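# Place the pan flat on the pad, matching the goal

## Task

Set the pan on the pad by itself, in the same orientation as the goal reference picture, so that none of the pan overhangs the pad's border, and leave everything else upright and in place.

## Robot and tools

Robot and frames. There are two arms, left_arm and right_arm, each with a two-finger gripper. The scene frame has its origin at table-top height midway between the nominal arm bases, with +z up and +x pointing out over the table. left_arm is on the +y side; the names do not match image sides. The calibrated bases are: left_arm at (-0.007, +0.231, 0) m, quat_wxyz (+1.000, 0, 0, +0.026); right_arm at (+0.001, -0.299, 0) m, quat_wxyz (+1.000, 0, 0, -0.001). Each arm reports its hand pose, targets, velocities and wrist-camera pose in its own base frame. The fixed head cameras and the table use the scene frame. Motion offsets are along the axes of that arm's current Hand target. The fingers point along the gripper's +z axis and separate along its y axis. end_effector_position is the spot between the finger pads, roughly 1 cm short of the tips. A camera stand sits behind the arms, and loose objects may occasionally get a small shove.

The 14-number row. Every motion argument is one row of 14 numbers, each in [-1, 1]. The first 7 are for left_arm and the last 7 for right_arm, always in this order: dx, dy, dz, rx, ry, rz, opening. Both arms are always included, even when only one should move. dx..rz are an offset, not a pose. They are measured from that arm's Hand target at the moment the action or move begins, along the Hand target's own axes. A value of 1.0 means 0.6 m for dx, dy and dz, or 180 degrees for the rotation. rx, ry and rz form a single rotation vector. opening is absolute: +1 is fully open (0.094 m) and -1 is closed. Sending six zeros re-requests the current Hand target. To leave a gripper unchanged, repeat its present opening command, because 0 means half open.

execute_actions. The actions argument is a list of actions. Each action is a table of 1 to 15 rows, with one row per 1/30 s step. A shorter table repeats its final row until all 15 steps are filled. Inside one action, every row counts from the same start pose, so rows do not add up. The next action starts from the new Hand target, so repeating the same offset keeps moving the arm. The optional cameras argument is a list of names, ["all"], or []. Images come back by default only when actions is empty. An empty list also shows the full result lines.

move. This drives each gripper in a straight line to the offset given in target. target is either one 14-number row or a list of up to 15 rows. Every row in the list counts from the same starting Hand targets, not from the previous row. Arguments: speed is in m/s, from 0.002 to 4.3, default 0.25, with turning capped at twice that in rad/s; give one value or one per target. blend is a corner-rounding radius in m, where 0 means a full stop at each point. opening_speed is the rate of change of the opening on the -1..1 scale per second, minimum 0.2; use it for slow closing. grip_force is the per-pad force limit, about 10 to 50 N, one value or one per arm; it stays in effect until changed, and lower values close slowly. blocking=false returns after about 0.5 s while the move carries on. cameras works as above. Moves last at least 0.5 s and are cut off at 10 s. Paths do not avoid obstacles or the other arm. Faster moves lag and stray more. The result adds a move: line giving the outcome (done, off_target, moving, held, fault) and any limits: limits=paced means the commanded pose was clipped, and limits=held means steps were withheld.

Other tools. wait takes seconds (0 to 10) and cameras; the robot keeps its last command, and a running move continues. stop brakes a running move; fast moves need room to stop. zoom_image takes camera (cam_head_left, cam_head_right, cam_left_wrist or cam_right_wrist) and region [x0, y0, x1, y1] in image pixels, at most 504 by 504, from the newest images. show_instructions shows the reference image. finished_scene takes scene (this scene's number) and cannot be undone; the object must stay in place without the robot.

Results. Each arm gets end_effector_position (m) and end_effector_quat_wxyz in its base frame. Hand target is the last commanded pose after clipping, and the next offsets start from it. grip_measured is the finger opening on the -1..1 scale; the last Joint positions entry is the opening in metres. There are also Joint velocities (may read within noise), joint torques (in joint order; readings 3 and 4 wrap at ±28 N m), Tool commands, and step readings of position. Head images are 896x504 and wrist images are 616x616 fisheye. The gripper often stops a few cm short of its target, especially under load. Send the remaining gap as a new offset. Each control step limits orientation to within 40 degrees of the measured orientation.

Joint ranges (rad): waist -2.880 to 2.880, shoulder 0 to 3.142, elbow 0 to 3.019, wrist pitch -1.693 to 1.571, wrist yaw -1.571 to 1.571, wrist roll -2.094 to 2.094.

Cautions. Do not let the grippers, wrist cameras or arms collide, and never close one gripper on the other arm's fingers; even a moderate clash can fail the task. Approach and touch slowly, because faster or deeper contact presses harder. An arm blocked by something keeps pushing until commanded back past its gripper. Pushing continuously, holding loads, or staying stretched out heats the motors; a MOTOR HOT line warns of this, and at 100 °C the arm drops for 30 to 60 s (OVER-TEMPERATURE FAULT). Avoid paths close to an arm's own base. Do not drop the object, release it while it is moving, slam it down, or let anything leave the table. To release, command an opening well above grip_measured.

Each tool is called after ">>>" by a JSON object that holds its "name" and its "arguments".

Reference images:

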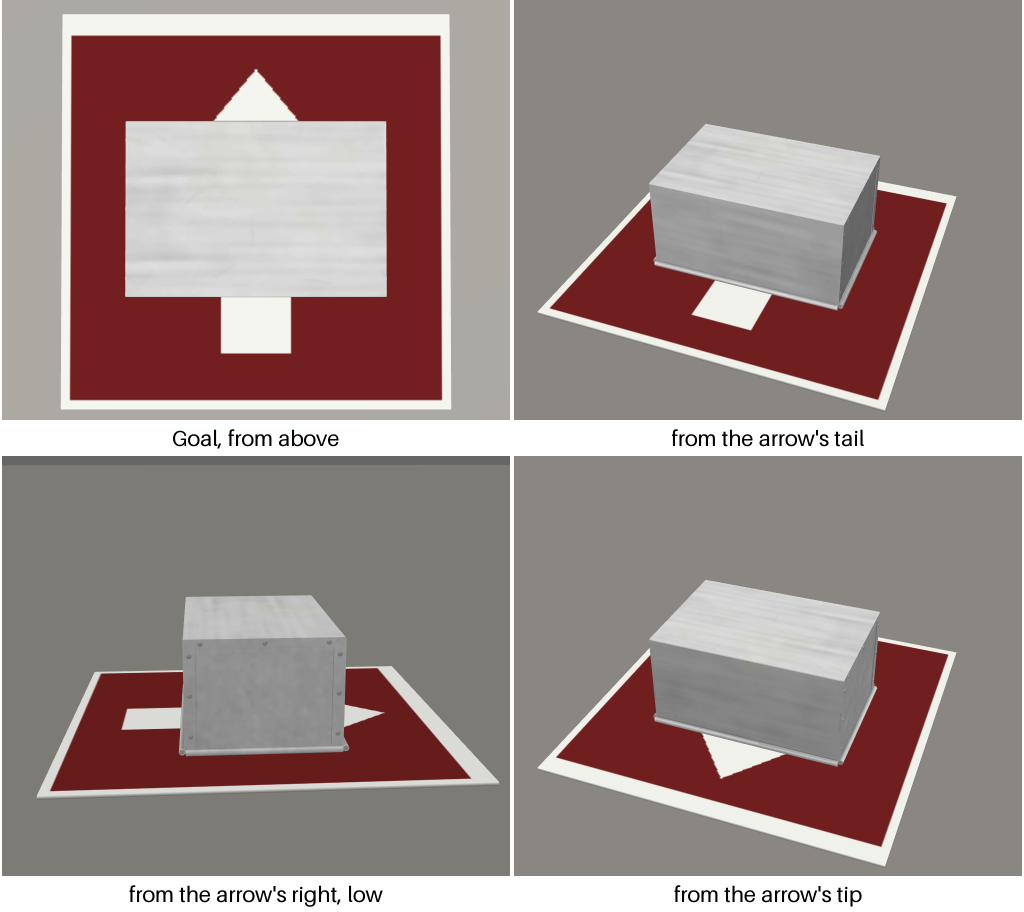

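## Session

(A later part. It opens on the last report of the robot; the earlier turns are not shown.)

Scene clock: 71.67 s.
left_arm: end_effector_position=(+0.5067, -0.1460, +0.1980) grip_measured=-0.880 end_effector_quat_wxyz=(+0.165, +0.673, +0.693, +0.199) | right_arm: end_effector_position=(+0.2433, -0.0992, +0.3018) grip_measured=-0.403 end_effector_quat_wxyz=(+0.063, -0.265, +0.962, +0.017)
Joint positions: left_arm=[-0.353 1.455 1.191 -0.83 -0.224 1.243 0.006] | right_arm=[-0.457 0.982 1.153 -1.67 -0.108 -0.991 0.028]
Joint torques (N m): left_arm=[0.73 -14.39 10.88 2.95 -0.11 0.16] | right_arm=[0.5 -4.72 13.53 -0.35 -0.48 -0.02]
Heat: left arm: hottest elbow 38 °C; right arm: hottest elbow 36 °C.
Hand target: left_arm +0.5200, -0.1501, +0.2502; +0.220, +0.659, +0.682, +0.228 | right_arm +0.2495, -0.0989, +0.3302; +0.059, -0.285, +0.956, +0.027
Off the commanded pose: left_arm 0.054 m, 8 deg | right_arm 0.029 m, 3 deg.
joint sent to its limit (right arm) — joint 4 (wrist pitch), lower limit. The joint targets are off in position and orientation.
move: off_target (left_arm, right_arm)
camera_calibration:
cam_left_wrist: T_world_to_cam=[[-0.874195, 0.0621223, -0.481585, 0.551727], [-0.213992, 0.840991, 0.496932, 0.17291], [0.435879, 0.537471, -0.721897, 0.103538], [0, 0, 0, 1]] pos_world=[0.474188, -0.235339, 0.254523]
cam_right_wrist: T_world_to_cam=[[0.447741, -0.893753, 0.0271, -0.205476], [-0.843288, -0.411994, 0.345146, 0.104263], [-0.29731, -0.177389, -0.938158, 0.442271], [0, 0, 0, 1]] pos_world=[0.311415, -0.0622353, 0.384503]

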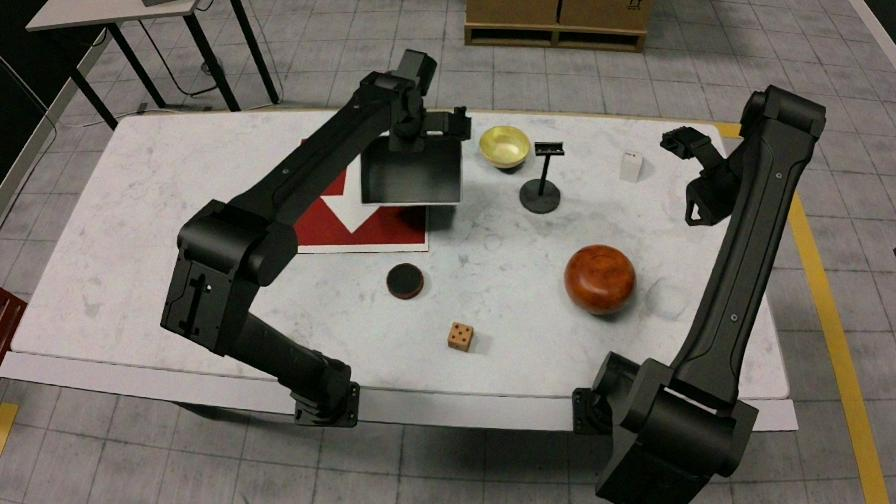

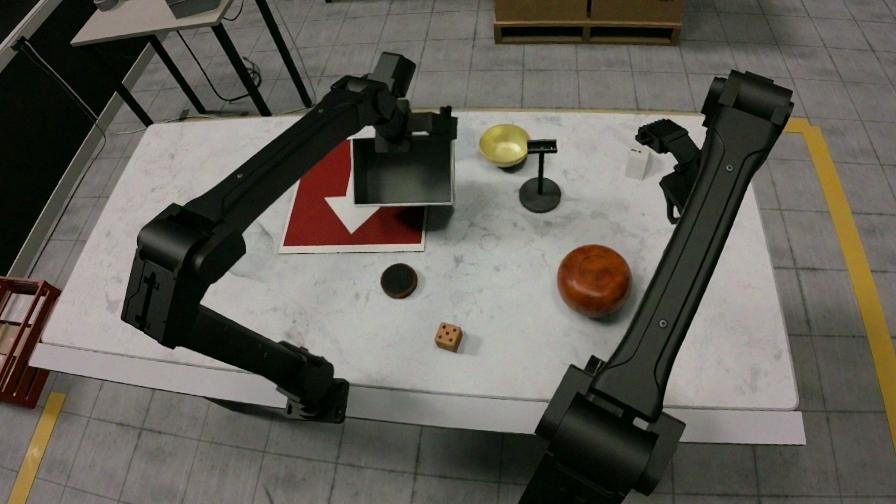

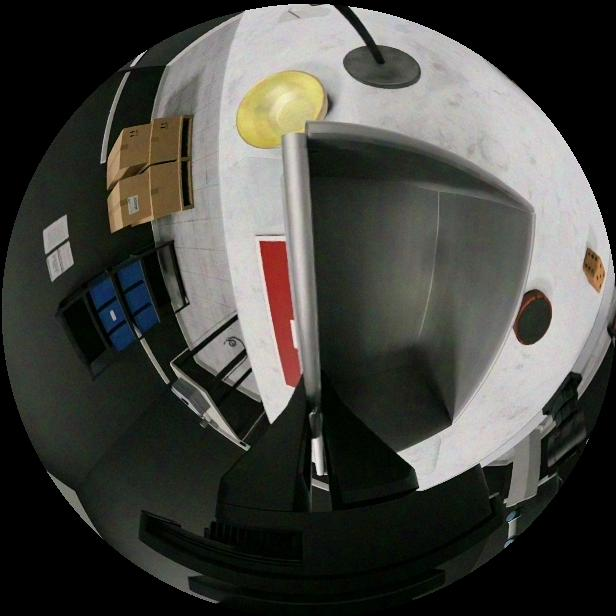

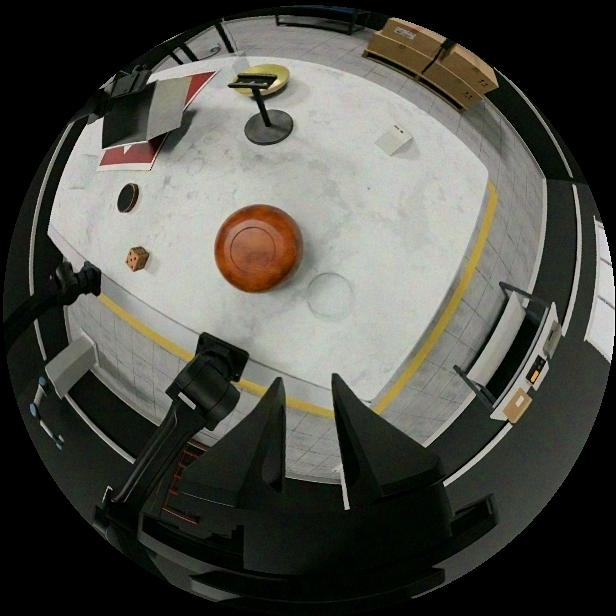

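>>> {"name": "move", "arguments": {"target": [0.24,0.1498,0.0507,-0.3223,0.0026,-0.0012,-1,0,0,0,0,0,0,-0.4], "speed": 0.2, "cameras": ["all"]}}

Scene clock: 76.27 s.
left_arm: end_effector_position=(+0.5941, -0.0010, +0.2196) grip_measured=-0.880 end_effector_quat_wxyz=(+0.469, +0.503, +0.530, +0.496) | right_arm: end_effector_position=(+0.2433, -0.0992, +0.3018) grip_measured=-0.403 end_effector_quat_wxyz=(+0.063, -0.265, +0.962, +0.017)
Joint positions: left_arm=[-0.023 1.547 0.747 0.731 -0.077 1.568 0.006] | right_arm=[-0.457 0.982 1.153 -1.67 -0.108 -0.991 0.028]
Joint torques (N m): left_arm=[0.67 -12.1 10.22 5.59 0.25 0.05] | right_arm=[0.5 -4.07 13.55 -0.23 -0.46 0.01]
Heat: left arm: hottest elbow 39 °C; right arm: hottest elbow 37 °C.
Hand target: left_arm +0.6051, -0.0032, +0.2801; +0.510, +0.467, +0.488, +0.533 | right_arm +0.2495, -0.0989, +0.3302; +0.059, -0.285, +0.956, +0.027
Off the commanded pose: left_arm 0.062 m, 9 deg | right_arm 0.029 m, 3 deg.
joint sent to its limit (right arm) — joint 4 (wrist pitch), lower limit. The joint targets are off in position and orientation.
move: off_target (left_arm, right_arm)
camera_calibration:
cam_left_wrist: T_world_to_cam=[[-0.0851037, 0.0759138, -0.993476, 0.27312], [-0.530846, 0.84034, 0.109686, 0.332226], [0.843185, 0.536717, -0.0312175, -0.390665], [0, 0, 0, 1]] pos_world=[0.529007, -0.0902403, 0.222702]
cam_right_wrist: T_world_to_cam=[[0.447741, -0.893753, 0.0271, -0.205476], [-0.843288, -0.411994, 0.345146, 0.104263], [-0.29731, -0.177389, -0.938158, 0.442271], [0, 0, 0, 1]] pos_world=[0.311415, -0.0622353, 0.384503]

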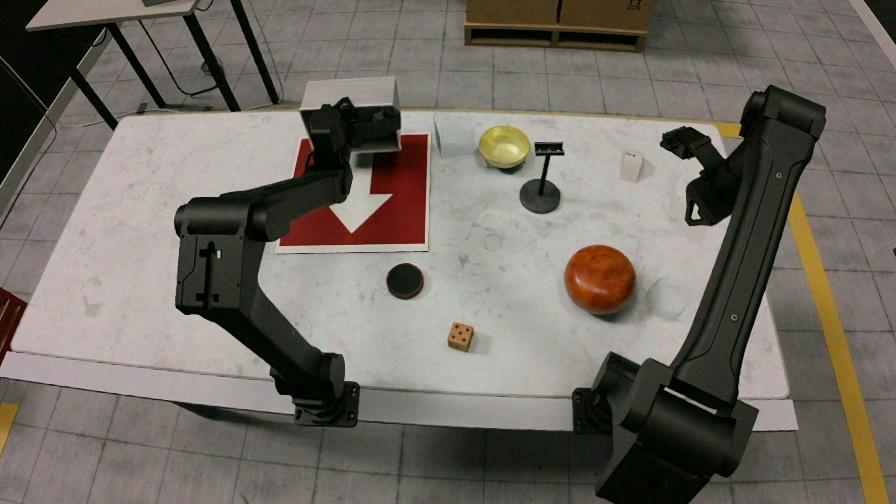

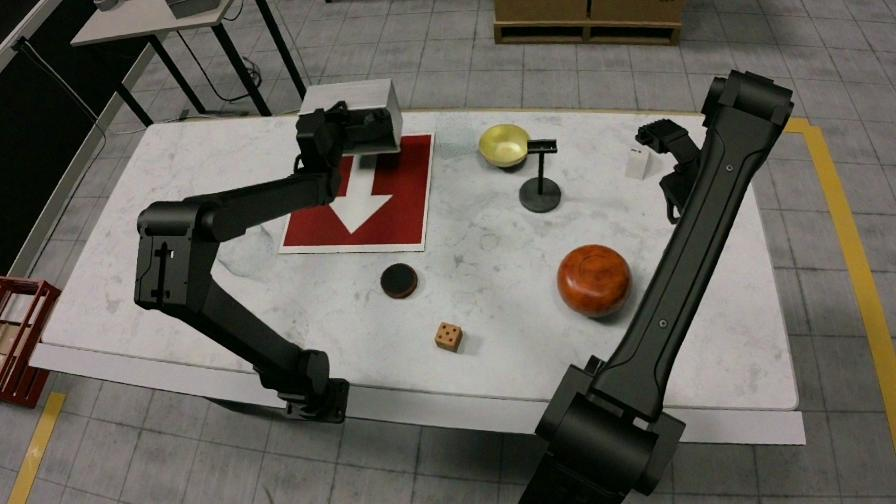

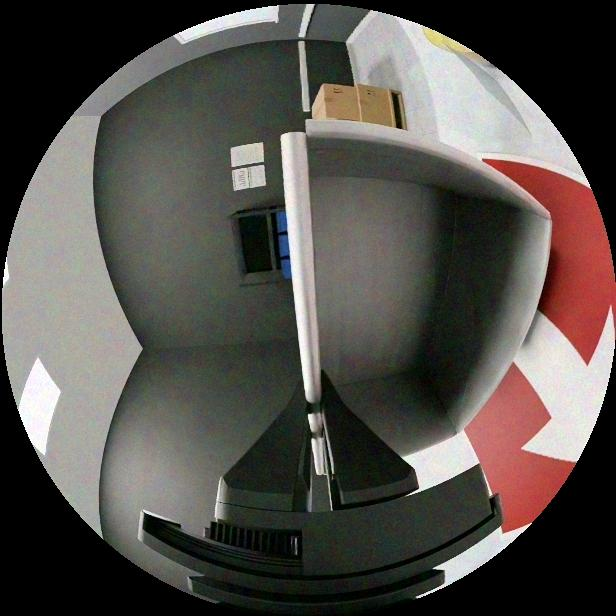

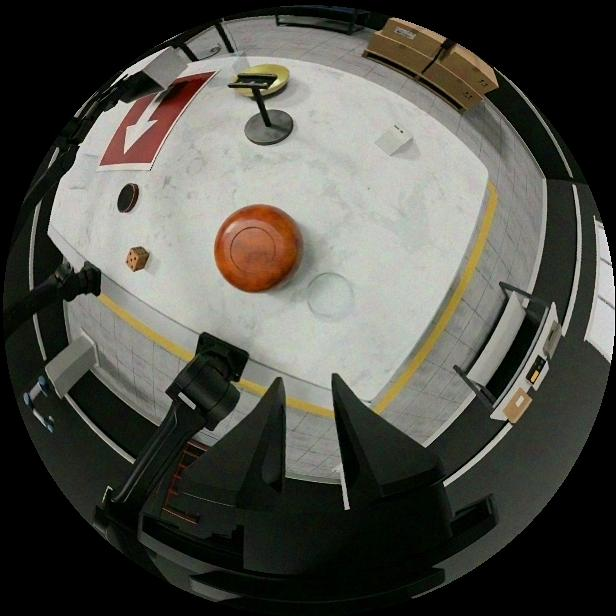

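>>> {"name": "move", "arguments": {"target": [0,-0.0996,-0.0087,-0.0222,0,0,-1,0,0,0,0,0,0,-0.4], "speed": 0.12, "cameras": ["cam_head_left","cam_head_right","cam_left_wrist"]}}

>>> {"name": "zoom_image", "arguments": {"camera": "cam_head_left", "region": [260, 80, 460, 280]}}

>>> {"name": "zoom_image", "arguments": {"camera": "cam_head_right", "region": [260, 80, 460, 280]}}

Scene clock: 78.03 s.
left_arm: end_effector_position=(+0.5935, -0.0009, +0.1561) grip_measured=-0.881 end_effector_quat_wxyz=(+0.484, +0.489, +0.515, +0.512) | right_arm: end_effector_position=(+0.2433, -0.0992, +0.3018) grip_measured=-0.403 end_effector_quat_wxyz=(+0.063, -0.265, +0.962, +0.017)
Joint positions: left_arm=[-0.023 1.753 0.698 1.046 -0.077 1.573 0.006] | right_arm=[-0.457 0.982 1.153 -1.67 -0.108 -0.991 0.028]
Joint torques (N m): left_arm=[0.67 -13.8 8.36 5.56 0.25 0.05] | right_arm=[0.5 -4.13 13.52 -0.4 -0.49 0.02]
Heat: left arm: hottest elbow 39 °C; right arm: hottest elbow 37 °C.
Hand target: left_arm +0.6052, -0.0031, +0.2201; +0.526, +0.449, +0.469, +0.549 | right_arm +0.2495, -0.0989, +0.3302; +0.059, -0.285, +0.956, +0.027
Off the commanded pose: left_arm 0.065 m, 10 deg | right_arm 0.029 m, 3 deg.
joint sent to its limit (right arm) — joint 4 (wrist pitch), lower limit. The joint targets are off in position and orientation.
move: off_target (left_arm, right_arm)
camera_calibration:
cam_left_wrist: T_world_to_cam=[[-0.0258119, 0.0791727, -0.996527, 0.175328], [-0.53636, 0.840128, 0.0806398, 0.346613], [0.843594, 0.536579, 0.0207798, -0.400389], [0, 0, 0, 1]] pos_world=[0.528201, -0.0902406, 0.155088]
Images, in order (width x height): cam_head_left 896x504, cam_head_right 896x504, cam_left_wrist 616x616.

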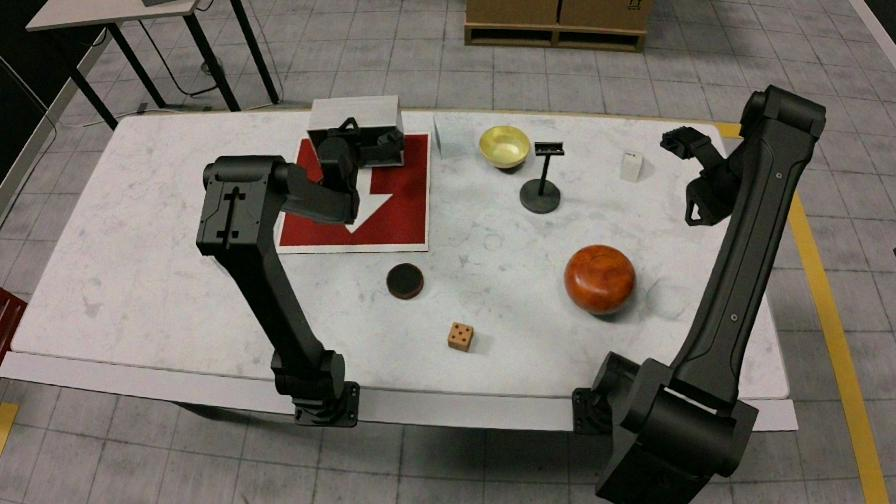

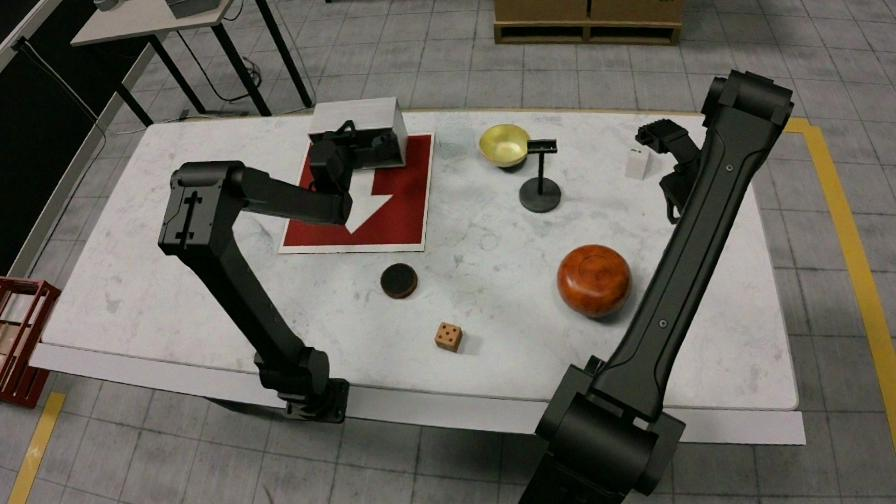

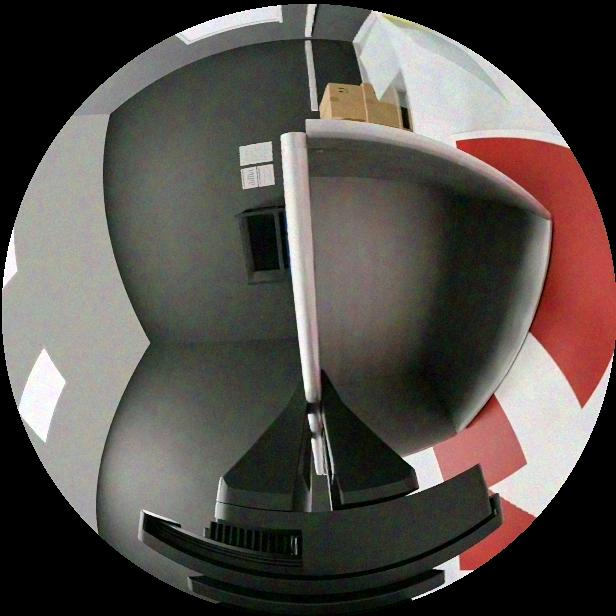

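Scaled by 2.520 from the camera's 896x504 image, which has a finer 1280x720 frame.

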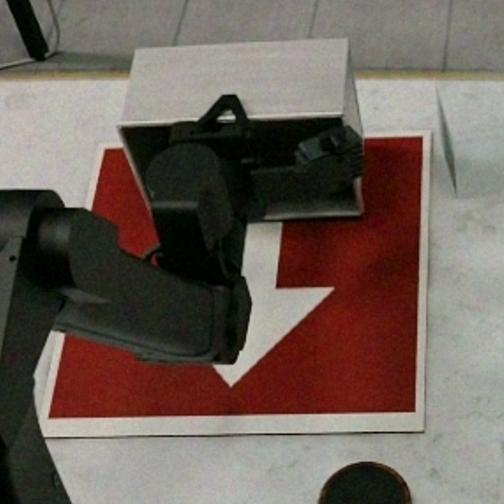

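Scaled by 2.520 from the camera's 896x504 image, which has a finer 1280x720 frame.

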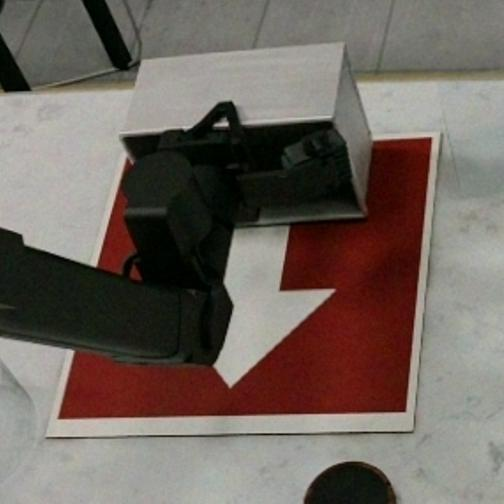

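>>> {"name": "move", "arguments": {"target": [0,-0.0494,-0.0078,0,0,0,-1,0,0,0,0,0,0,-0.4], "speed": 0.05, "cameras": ["cam_head_left","cam_head_right","cam_left_wrist"]}}

>>> {"name": "zoom_image", "arguments": {"camera": "cam_head_left", "region": [260, 80, 460, 280]}}

Scene clock: 79.53 s.
left_arm: end_effector_position=(+0.5944, -0.0024, +0.1508) grip_measured=-0.881 end_effector_quat_wxyz=(+0.496, +0.479, +0.501, +0.523) | right_arm: end_effector_position=(+0.2433, -0.0992, +0.3018) grip_measured=-0.403 end_effector_quat_wxyz=(+0.063, -0.265, +0.962, +0.017)
Joint positions: left_arm=[-0.025 1.806 0.698 1.148 -0.074 1.577 0.006] | right_arm=[-0.457 0.982 1.153 -1.67 -0.108 -0.991 0.028]
Joint torques (N m): left_arm=[0.73 -11.87 7.58 4.97 0.25 -0.01] | right_arm=[1.67 -4.42 13.56 -0.21 -0.45 0.04]
Heat: left arm: hottest elbow 39 °C; right arm: hottest elbow 37 °C.
Hand target: left_arm +0.6052, -0.0031, +0.1901; +0.526, +0.449, +0.469, +0.549 | right_arm +0.2495, -0.0989, +0.3302; +0.059, -0.285, +0.956, +0.027
Off the commanded pose: left_arm 0.041 m, 7 deg | right_arm 0.029 m, 3 deg.
joint sent to its limit (right arm) — joint 4 (wrist pitch), lower limit. The joint targets are off in position and orientation.
move: off_target (left_arm, right_arm)
camera_calibration:
cam_left_wrist: T_world_to_cam=[[0.0232145, 0.0826448, -0.996309, 0.141008], [-0.535952, 0.842296, 0.0573813, 0.351949], [0.84393, 0.532641, 0.0638471, -0.406952], [0, 0, 0, 1]] pos_world=[0.528793, -0.0913399, 0.146275]
Images, in order (width x height): cam_head_left 896x504, cam_head_right 896x504, cam_left_wrist 616x616.

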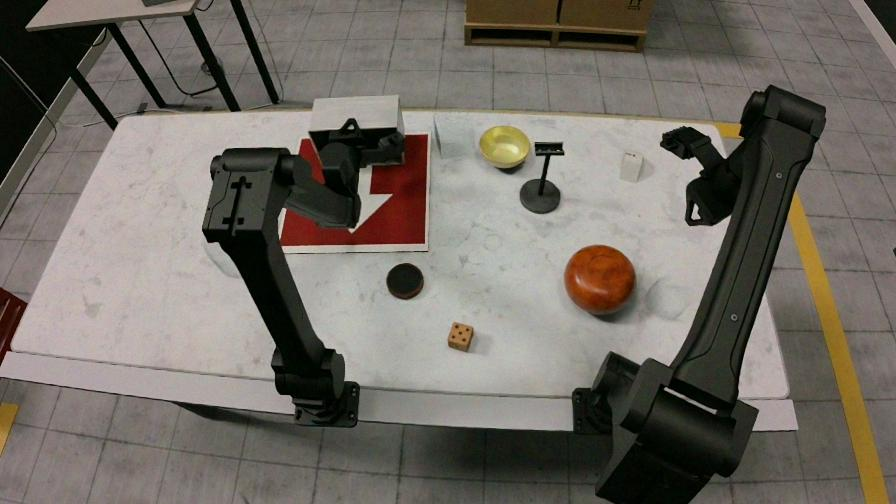

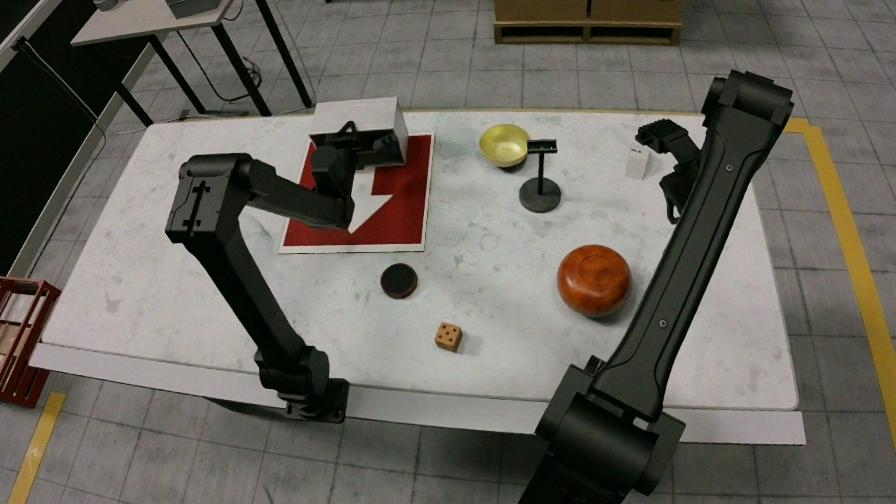

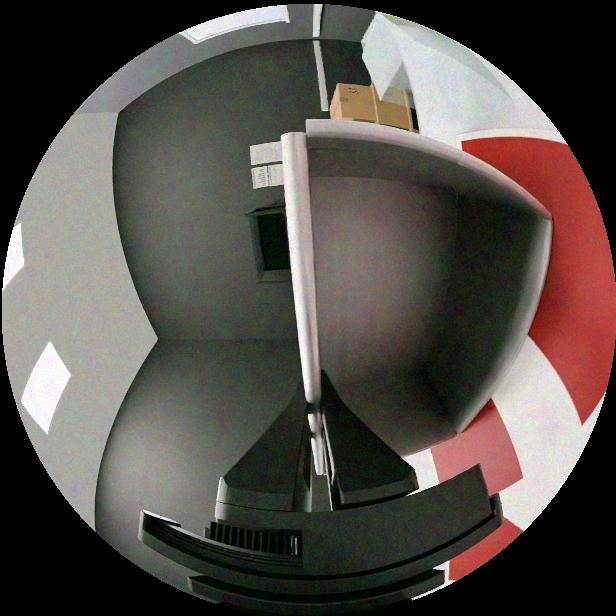

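Scaled by 2.520 from the camera's 896x504 image, which has a finer 1280x720 frame.

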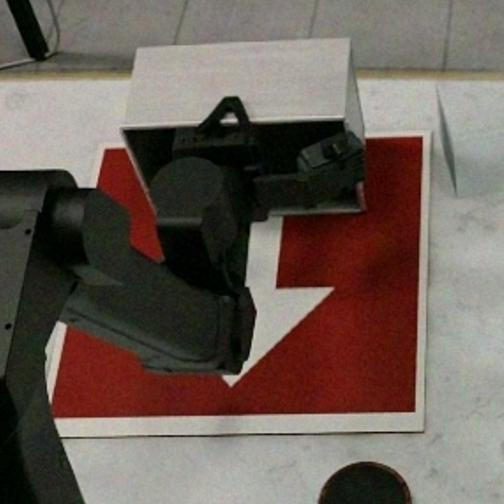

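>>> {"name": "move", "arguments": {"target": [0.0011,-0.0455,-0.0325,-0.028,0,0,-1,0,0,0,0,0,0,-0.4], "speed": 0.05, "cameras": ["cam_head_left","cam_head_right","cam_left_wrist"]}}

>>> {"name": "zoom_image", "arguments": {"camera": "cam_head_left", "region": [260, 80, 460, 280]}}

>>> {"name": "zoom_image", "arguments": {"camera": "cam_head_right", "region": [260, 80, 460, 280]}}

Scene clock: 81.60 s.
left_arm: end_effector_position=(+0.5892, -0.0023, +0.1487) grip_measured=-0.881 end_effector_quat_wxyz=(+0.533, +0.437, +0.461, +0.559) | right_arm: end_effector_position=(+0.2433, -0.0992, +0.3018) grip_measured=-0.403 end_effector_quat_wxyz=(+0.063, -0.265, +0.962, +0.017)
Joint positions: left_arm=[-0.025 1.931 0.7 1.426 -0.074 1.583 0.006] | right_arm=[-0.457 0.982 1.153 -1.67 -0.108 -0.991 0.028]
Joint torques (N m): left_arm=[0.73 -10.99 4.77 3.95 0.25 -0.03] | right_arm=[1.03 -4.01 13.64 -0.23 -0.48 -0.03]
Heat: left arm: hottest elbow 39 °C; right arm: hottest elbow 37 °C.
Hand target: left_arm +0.5902, -0.0031, +0.1601; +0.545, +0.426, +0.444, +0.569 | right_arm +0.2495, -0.0989, +0.3302; +0.059, -0.285, +0.956, +0.027
Off the commanded pose: left_arm 0.011 m, 3 deg | right_arm 0.029 m, 3 deg.
joint sent to its limit (right arm) — joint 4 (wrist pitch), lower limit. The joint targets are off in position and orientation.
move: off_target (left_arm, right_arm)
camera_calibration:
cam_left_wrist: T_world_to_cam=[[0.176264, 0.0848984, -0.980675, 0.0465095], [-0.539113, 0.841891, -0.024015, 0.363219], [0.823583, 0.532927, 0.194165, -0.409998], [0, 0, 0, 1]] pos_world=[0.525285, -0.0912402, 0.133941]
Images, in order (width x height): cam_head_left 896x504, cam_head_right 896x504, cam_left_wrist 616x616.

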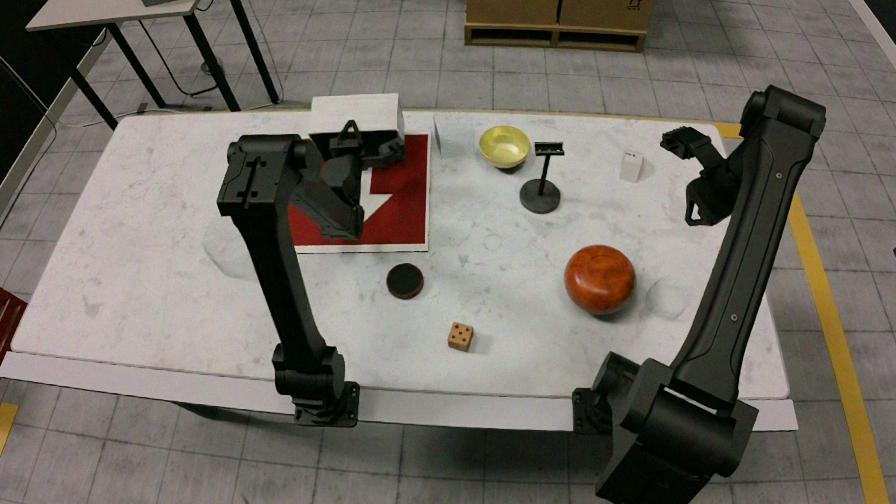

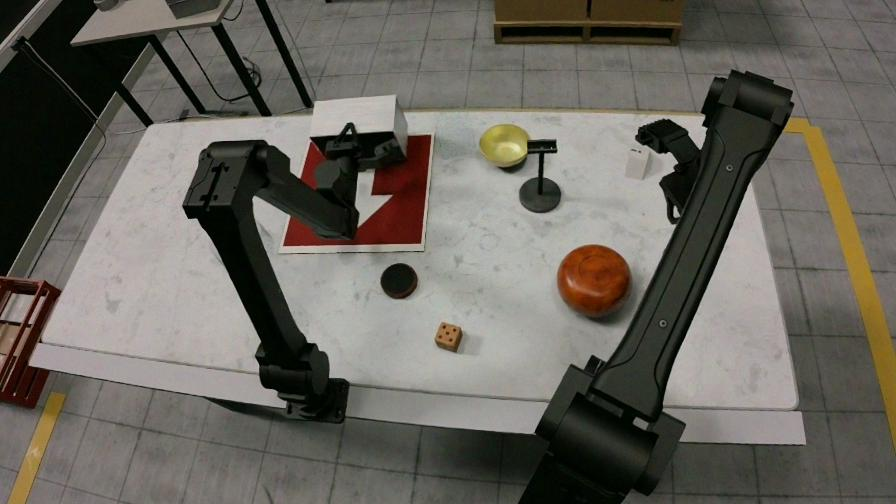

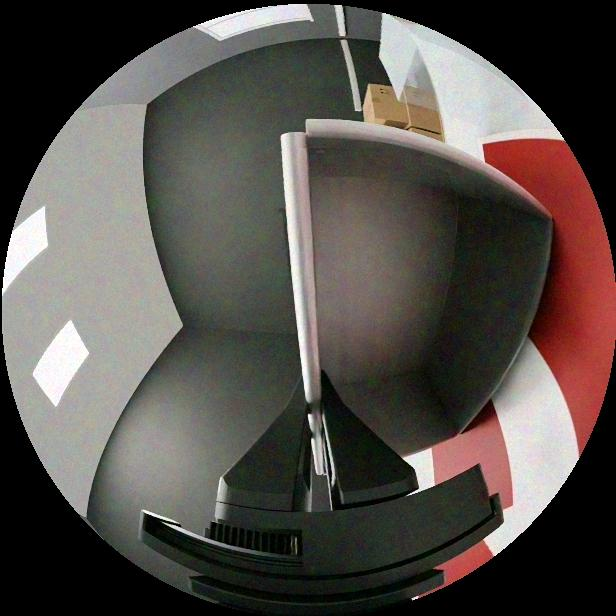

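Scaled by 2.520 from the camera's 896x504 image, which has a finer 1280x720 frame.

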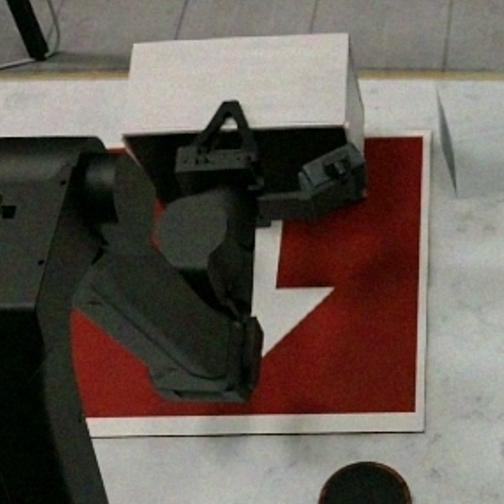

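Scaled by 2.520 from the camera's 896x504 image, which has a finer 1280x720 frame.

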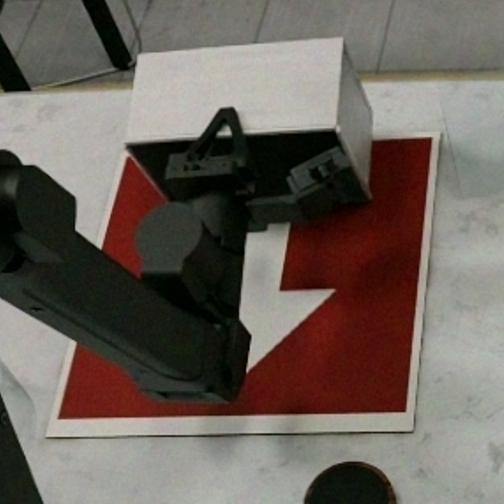

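>>> {"name": "move", "arguments": {"target": [-0.002,-0.0238,0.0402,0.0722,0,0,-1,0,0,0,0,0,0,-0.4], "speed": 0.05, "cameras": ["cam_head_left","cam_head_right","cam_left_wrist"]}}

>>> {"name": "zoom_image", "arguments": {"camera": "cam_head_left", "region": [260, 80, 460, 280]}}

>>> {"name": "zoom_image", "arguments": {"camera": "cam_head_right", "region": [260, 80, 460, 280]}}

Scene clock: 85.07 s.
left_arm: end_effector_position=(+0.6103, -0.0019, +0.1474) grip_measured=-0.881 end_effector_quat_wxyz=(+0.489, +0.486, +0.505, +0.520) | right_arm: end_effector_position=(+0.2433, -0.0992, +0.3018) grip_measured=-0.403 end_effector_quat_wxyz=(+0.063, -0.265, +0.962, +0.017)
Joint positions: left_arm=[-0.023 1.825 0.744 1.099 -0.074 1.583 0.006] | right_arm=[-0.457 0.982 1.153 -1.67 -0.108 -0.991 0.028]
Joint torques (N m): left_arm=[0.85 -11.75 6.6 1.14 0.21 -0.19] | right_arm=[0.67 -3.55 13.63 -0.29 -0.46 -0.03]
Heat: left arm: hottest elbow 38 °C; right arm: hottest elbow 37 °C.
Hand target: left_arm +0.6171, -0.0031, +0.1521; +0.494, +0.485, +0.506, +0.515 | right_arm +0.2495, -0.0989, +0.3302; +0.059, -0.285, +0.956, +0.027
Off the commanded pose: left_arm 0.008 m, 1 deg | right_arm 0.029 m, 3 deg.
joint sent to its limit (right arm) — joint 4 (wrist pitch), lower limit. The joint targets are off in position and orientation.
move: off_target (right_arm)
camera_calibration:
cam_left_wrist: T_world_to_cam=[[0.00136738, 0.0892267, -0.99601, 0.15057], [-0.535902, 0.840978, 0.0746025, 0.357764], [0.844279, 0.533662, 0.0489667, -0.418553], [0, 0, 0, 1]] pos_world=[0.544896, -0.0909408, 0.143774]
Images, in order (width x height): cam_head_left 896x504, cam_head_right 896x504, cam_left_wrist 616x616.

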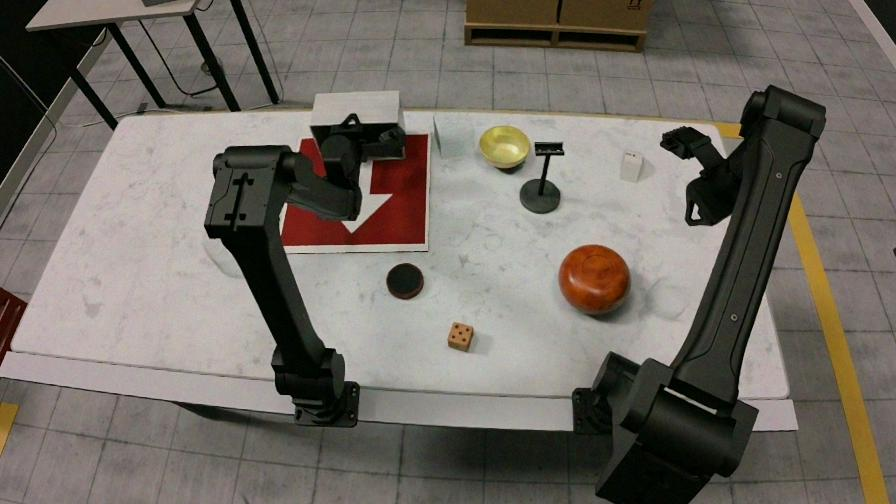

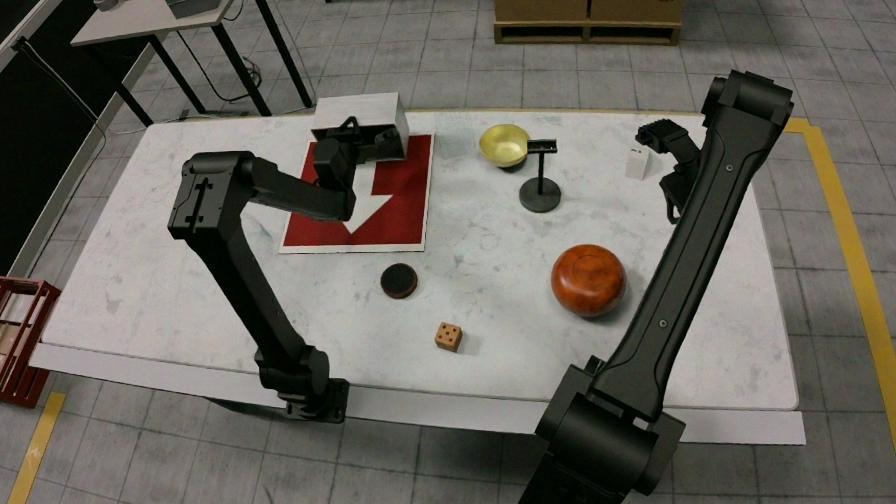

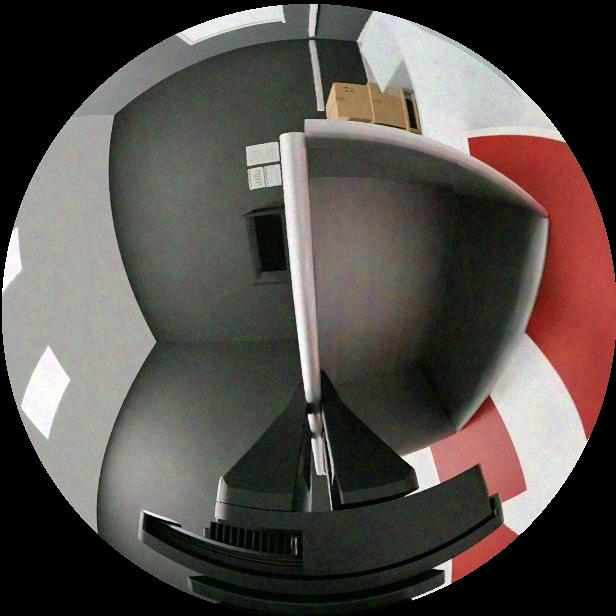

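Scaled by 2.520 from the camera's 896x504 image, which has a finer 1280x720 frame.

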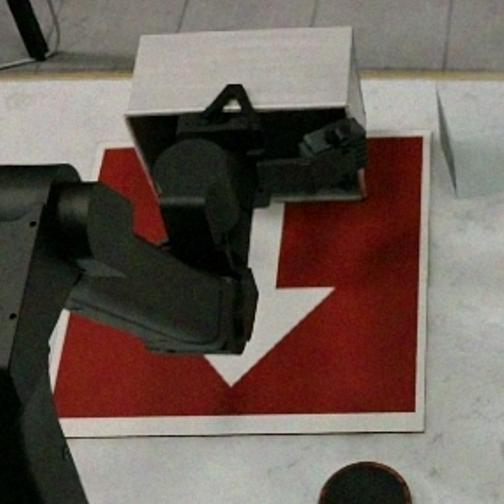

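Scaled by 2.520 from the camera's 896x504 image, which has a finer 1280x720 frame.

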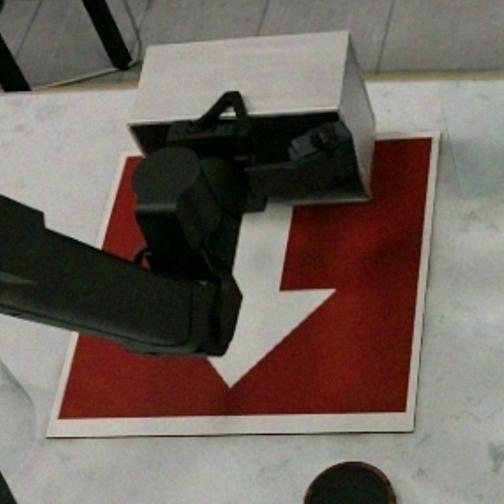

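>>> {"name": "move", "arguments": {"target": [[0,0,0.0117,0.0195,0,0,-1,0,0,0,0,0,0,-0.4],[0,0,0.0117,0.0195,0,0,-0.5,0,0,0,0,0,0,-0.4]], "speed": 0.05, "opening_speed": 0.4, "cameras": ["cam_head_left","cam_head_right","cam_left_wrist"]}}

>>> {"name": "zoom_image", "arguments": {"camera": "cam_head_right", "region": [260, 80, 460, 280]}}

Scene clock: 88.33 s.
left_arm: end_effector_position=(+0.6180, -0.0018, +0.1425) grip_measured=-0.503 end_effector_quat_wxyz=(+0.469, +0.505, +0.524, +0.501) | right_arm: end_effector_position=(+0.2433, -0.0992, +0.3018) grip_measured=-0.403 end_effector_quat_wxyz=(+0.063, -0.265, +0.962, +0.017)
Joint positions: left_arm=[-0.023 1.797 0.77 0.967 -0.075 1.58 0.023] | right_arm=[-0.457 0.982 1.153 -1.67 -0.108 -0.991 0.028]
Joint torques (N m): left_arm=[0.79 -11.93 6.91 1.8 0.26 -0.2] | right_arm=[0.85 -3.96 13.68 -0.05 -0.47 -0.04]
Heat: left arm: hottest elbow 38 °C; right arm: hottest elbow 37 °C.
Hand target: left_arm +0.6241, -0.0028, +0.1523; +0.478, +0.500, +0.521, +0.500 | right_arm +0.2495, -0.0989, +0.3302; +0.059, -0.285, +0.956, +0.027
Off the commanded pose: left_arm 0.012 m, 1 deg | right_arm 0.029 m, 3 deg.
joint sent to its limit (right arm) — joint 4 (wrist pitch), lower limit. The joint targets are off in position and orientation.
move: off_target (left_arm, right_arm)
camera_calibration:
cam_left_wrist: T_world_to_cam=[[-0.0764211, 0.0879334, -0.993191, 0.193337], [-0.529901, 0.840204, 0.115162, 0.352641], [0.844609, 0.535093, -0.0176134, -0.415535], [0, 0, 0, 1]] pos_world=[0.552604, -0.090941, 0.144091]
Images, in order (width x height): cam_head_left 896x504, cam_head_right 896x504, cam_left_wrist 616x616.

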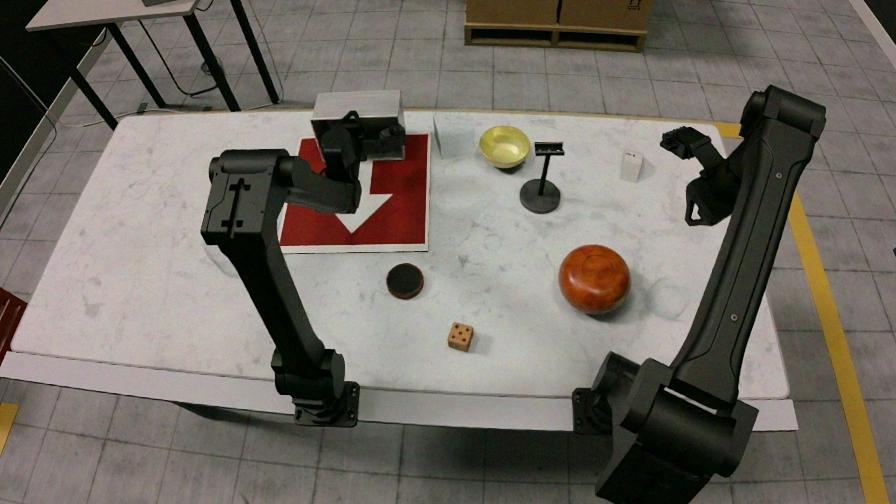

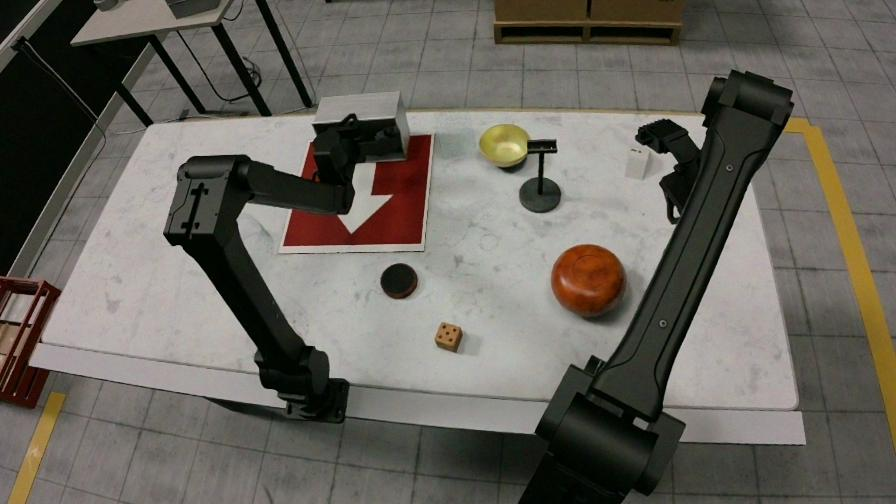

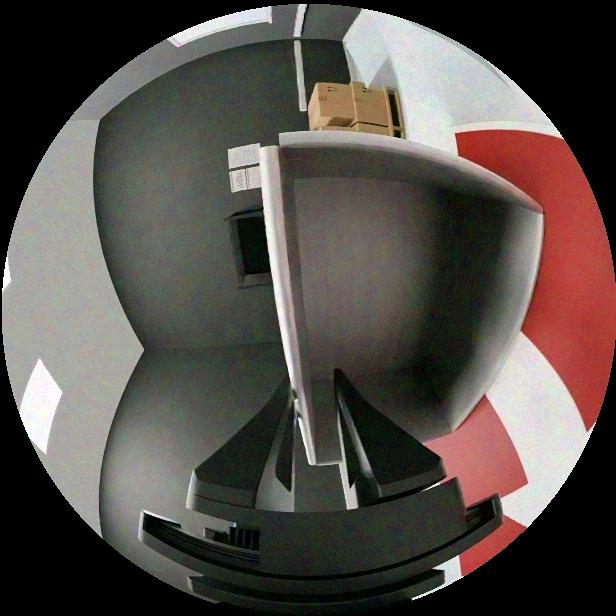

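Scaled by 2.520 from the camera's 896x504 image, which has a finer 1280x720 frame.

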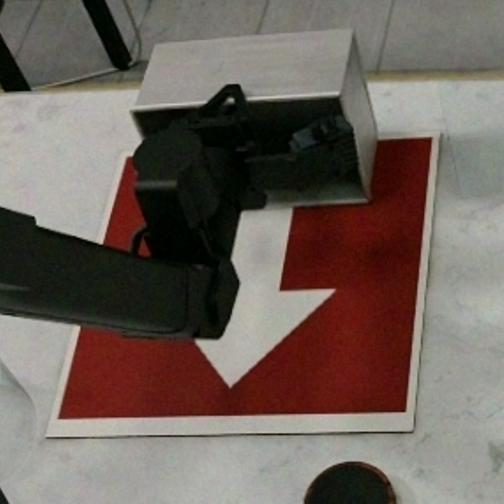

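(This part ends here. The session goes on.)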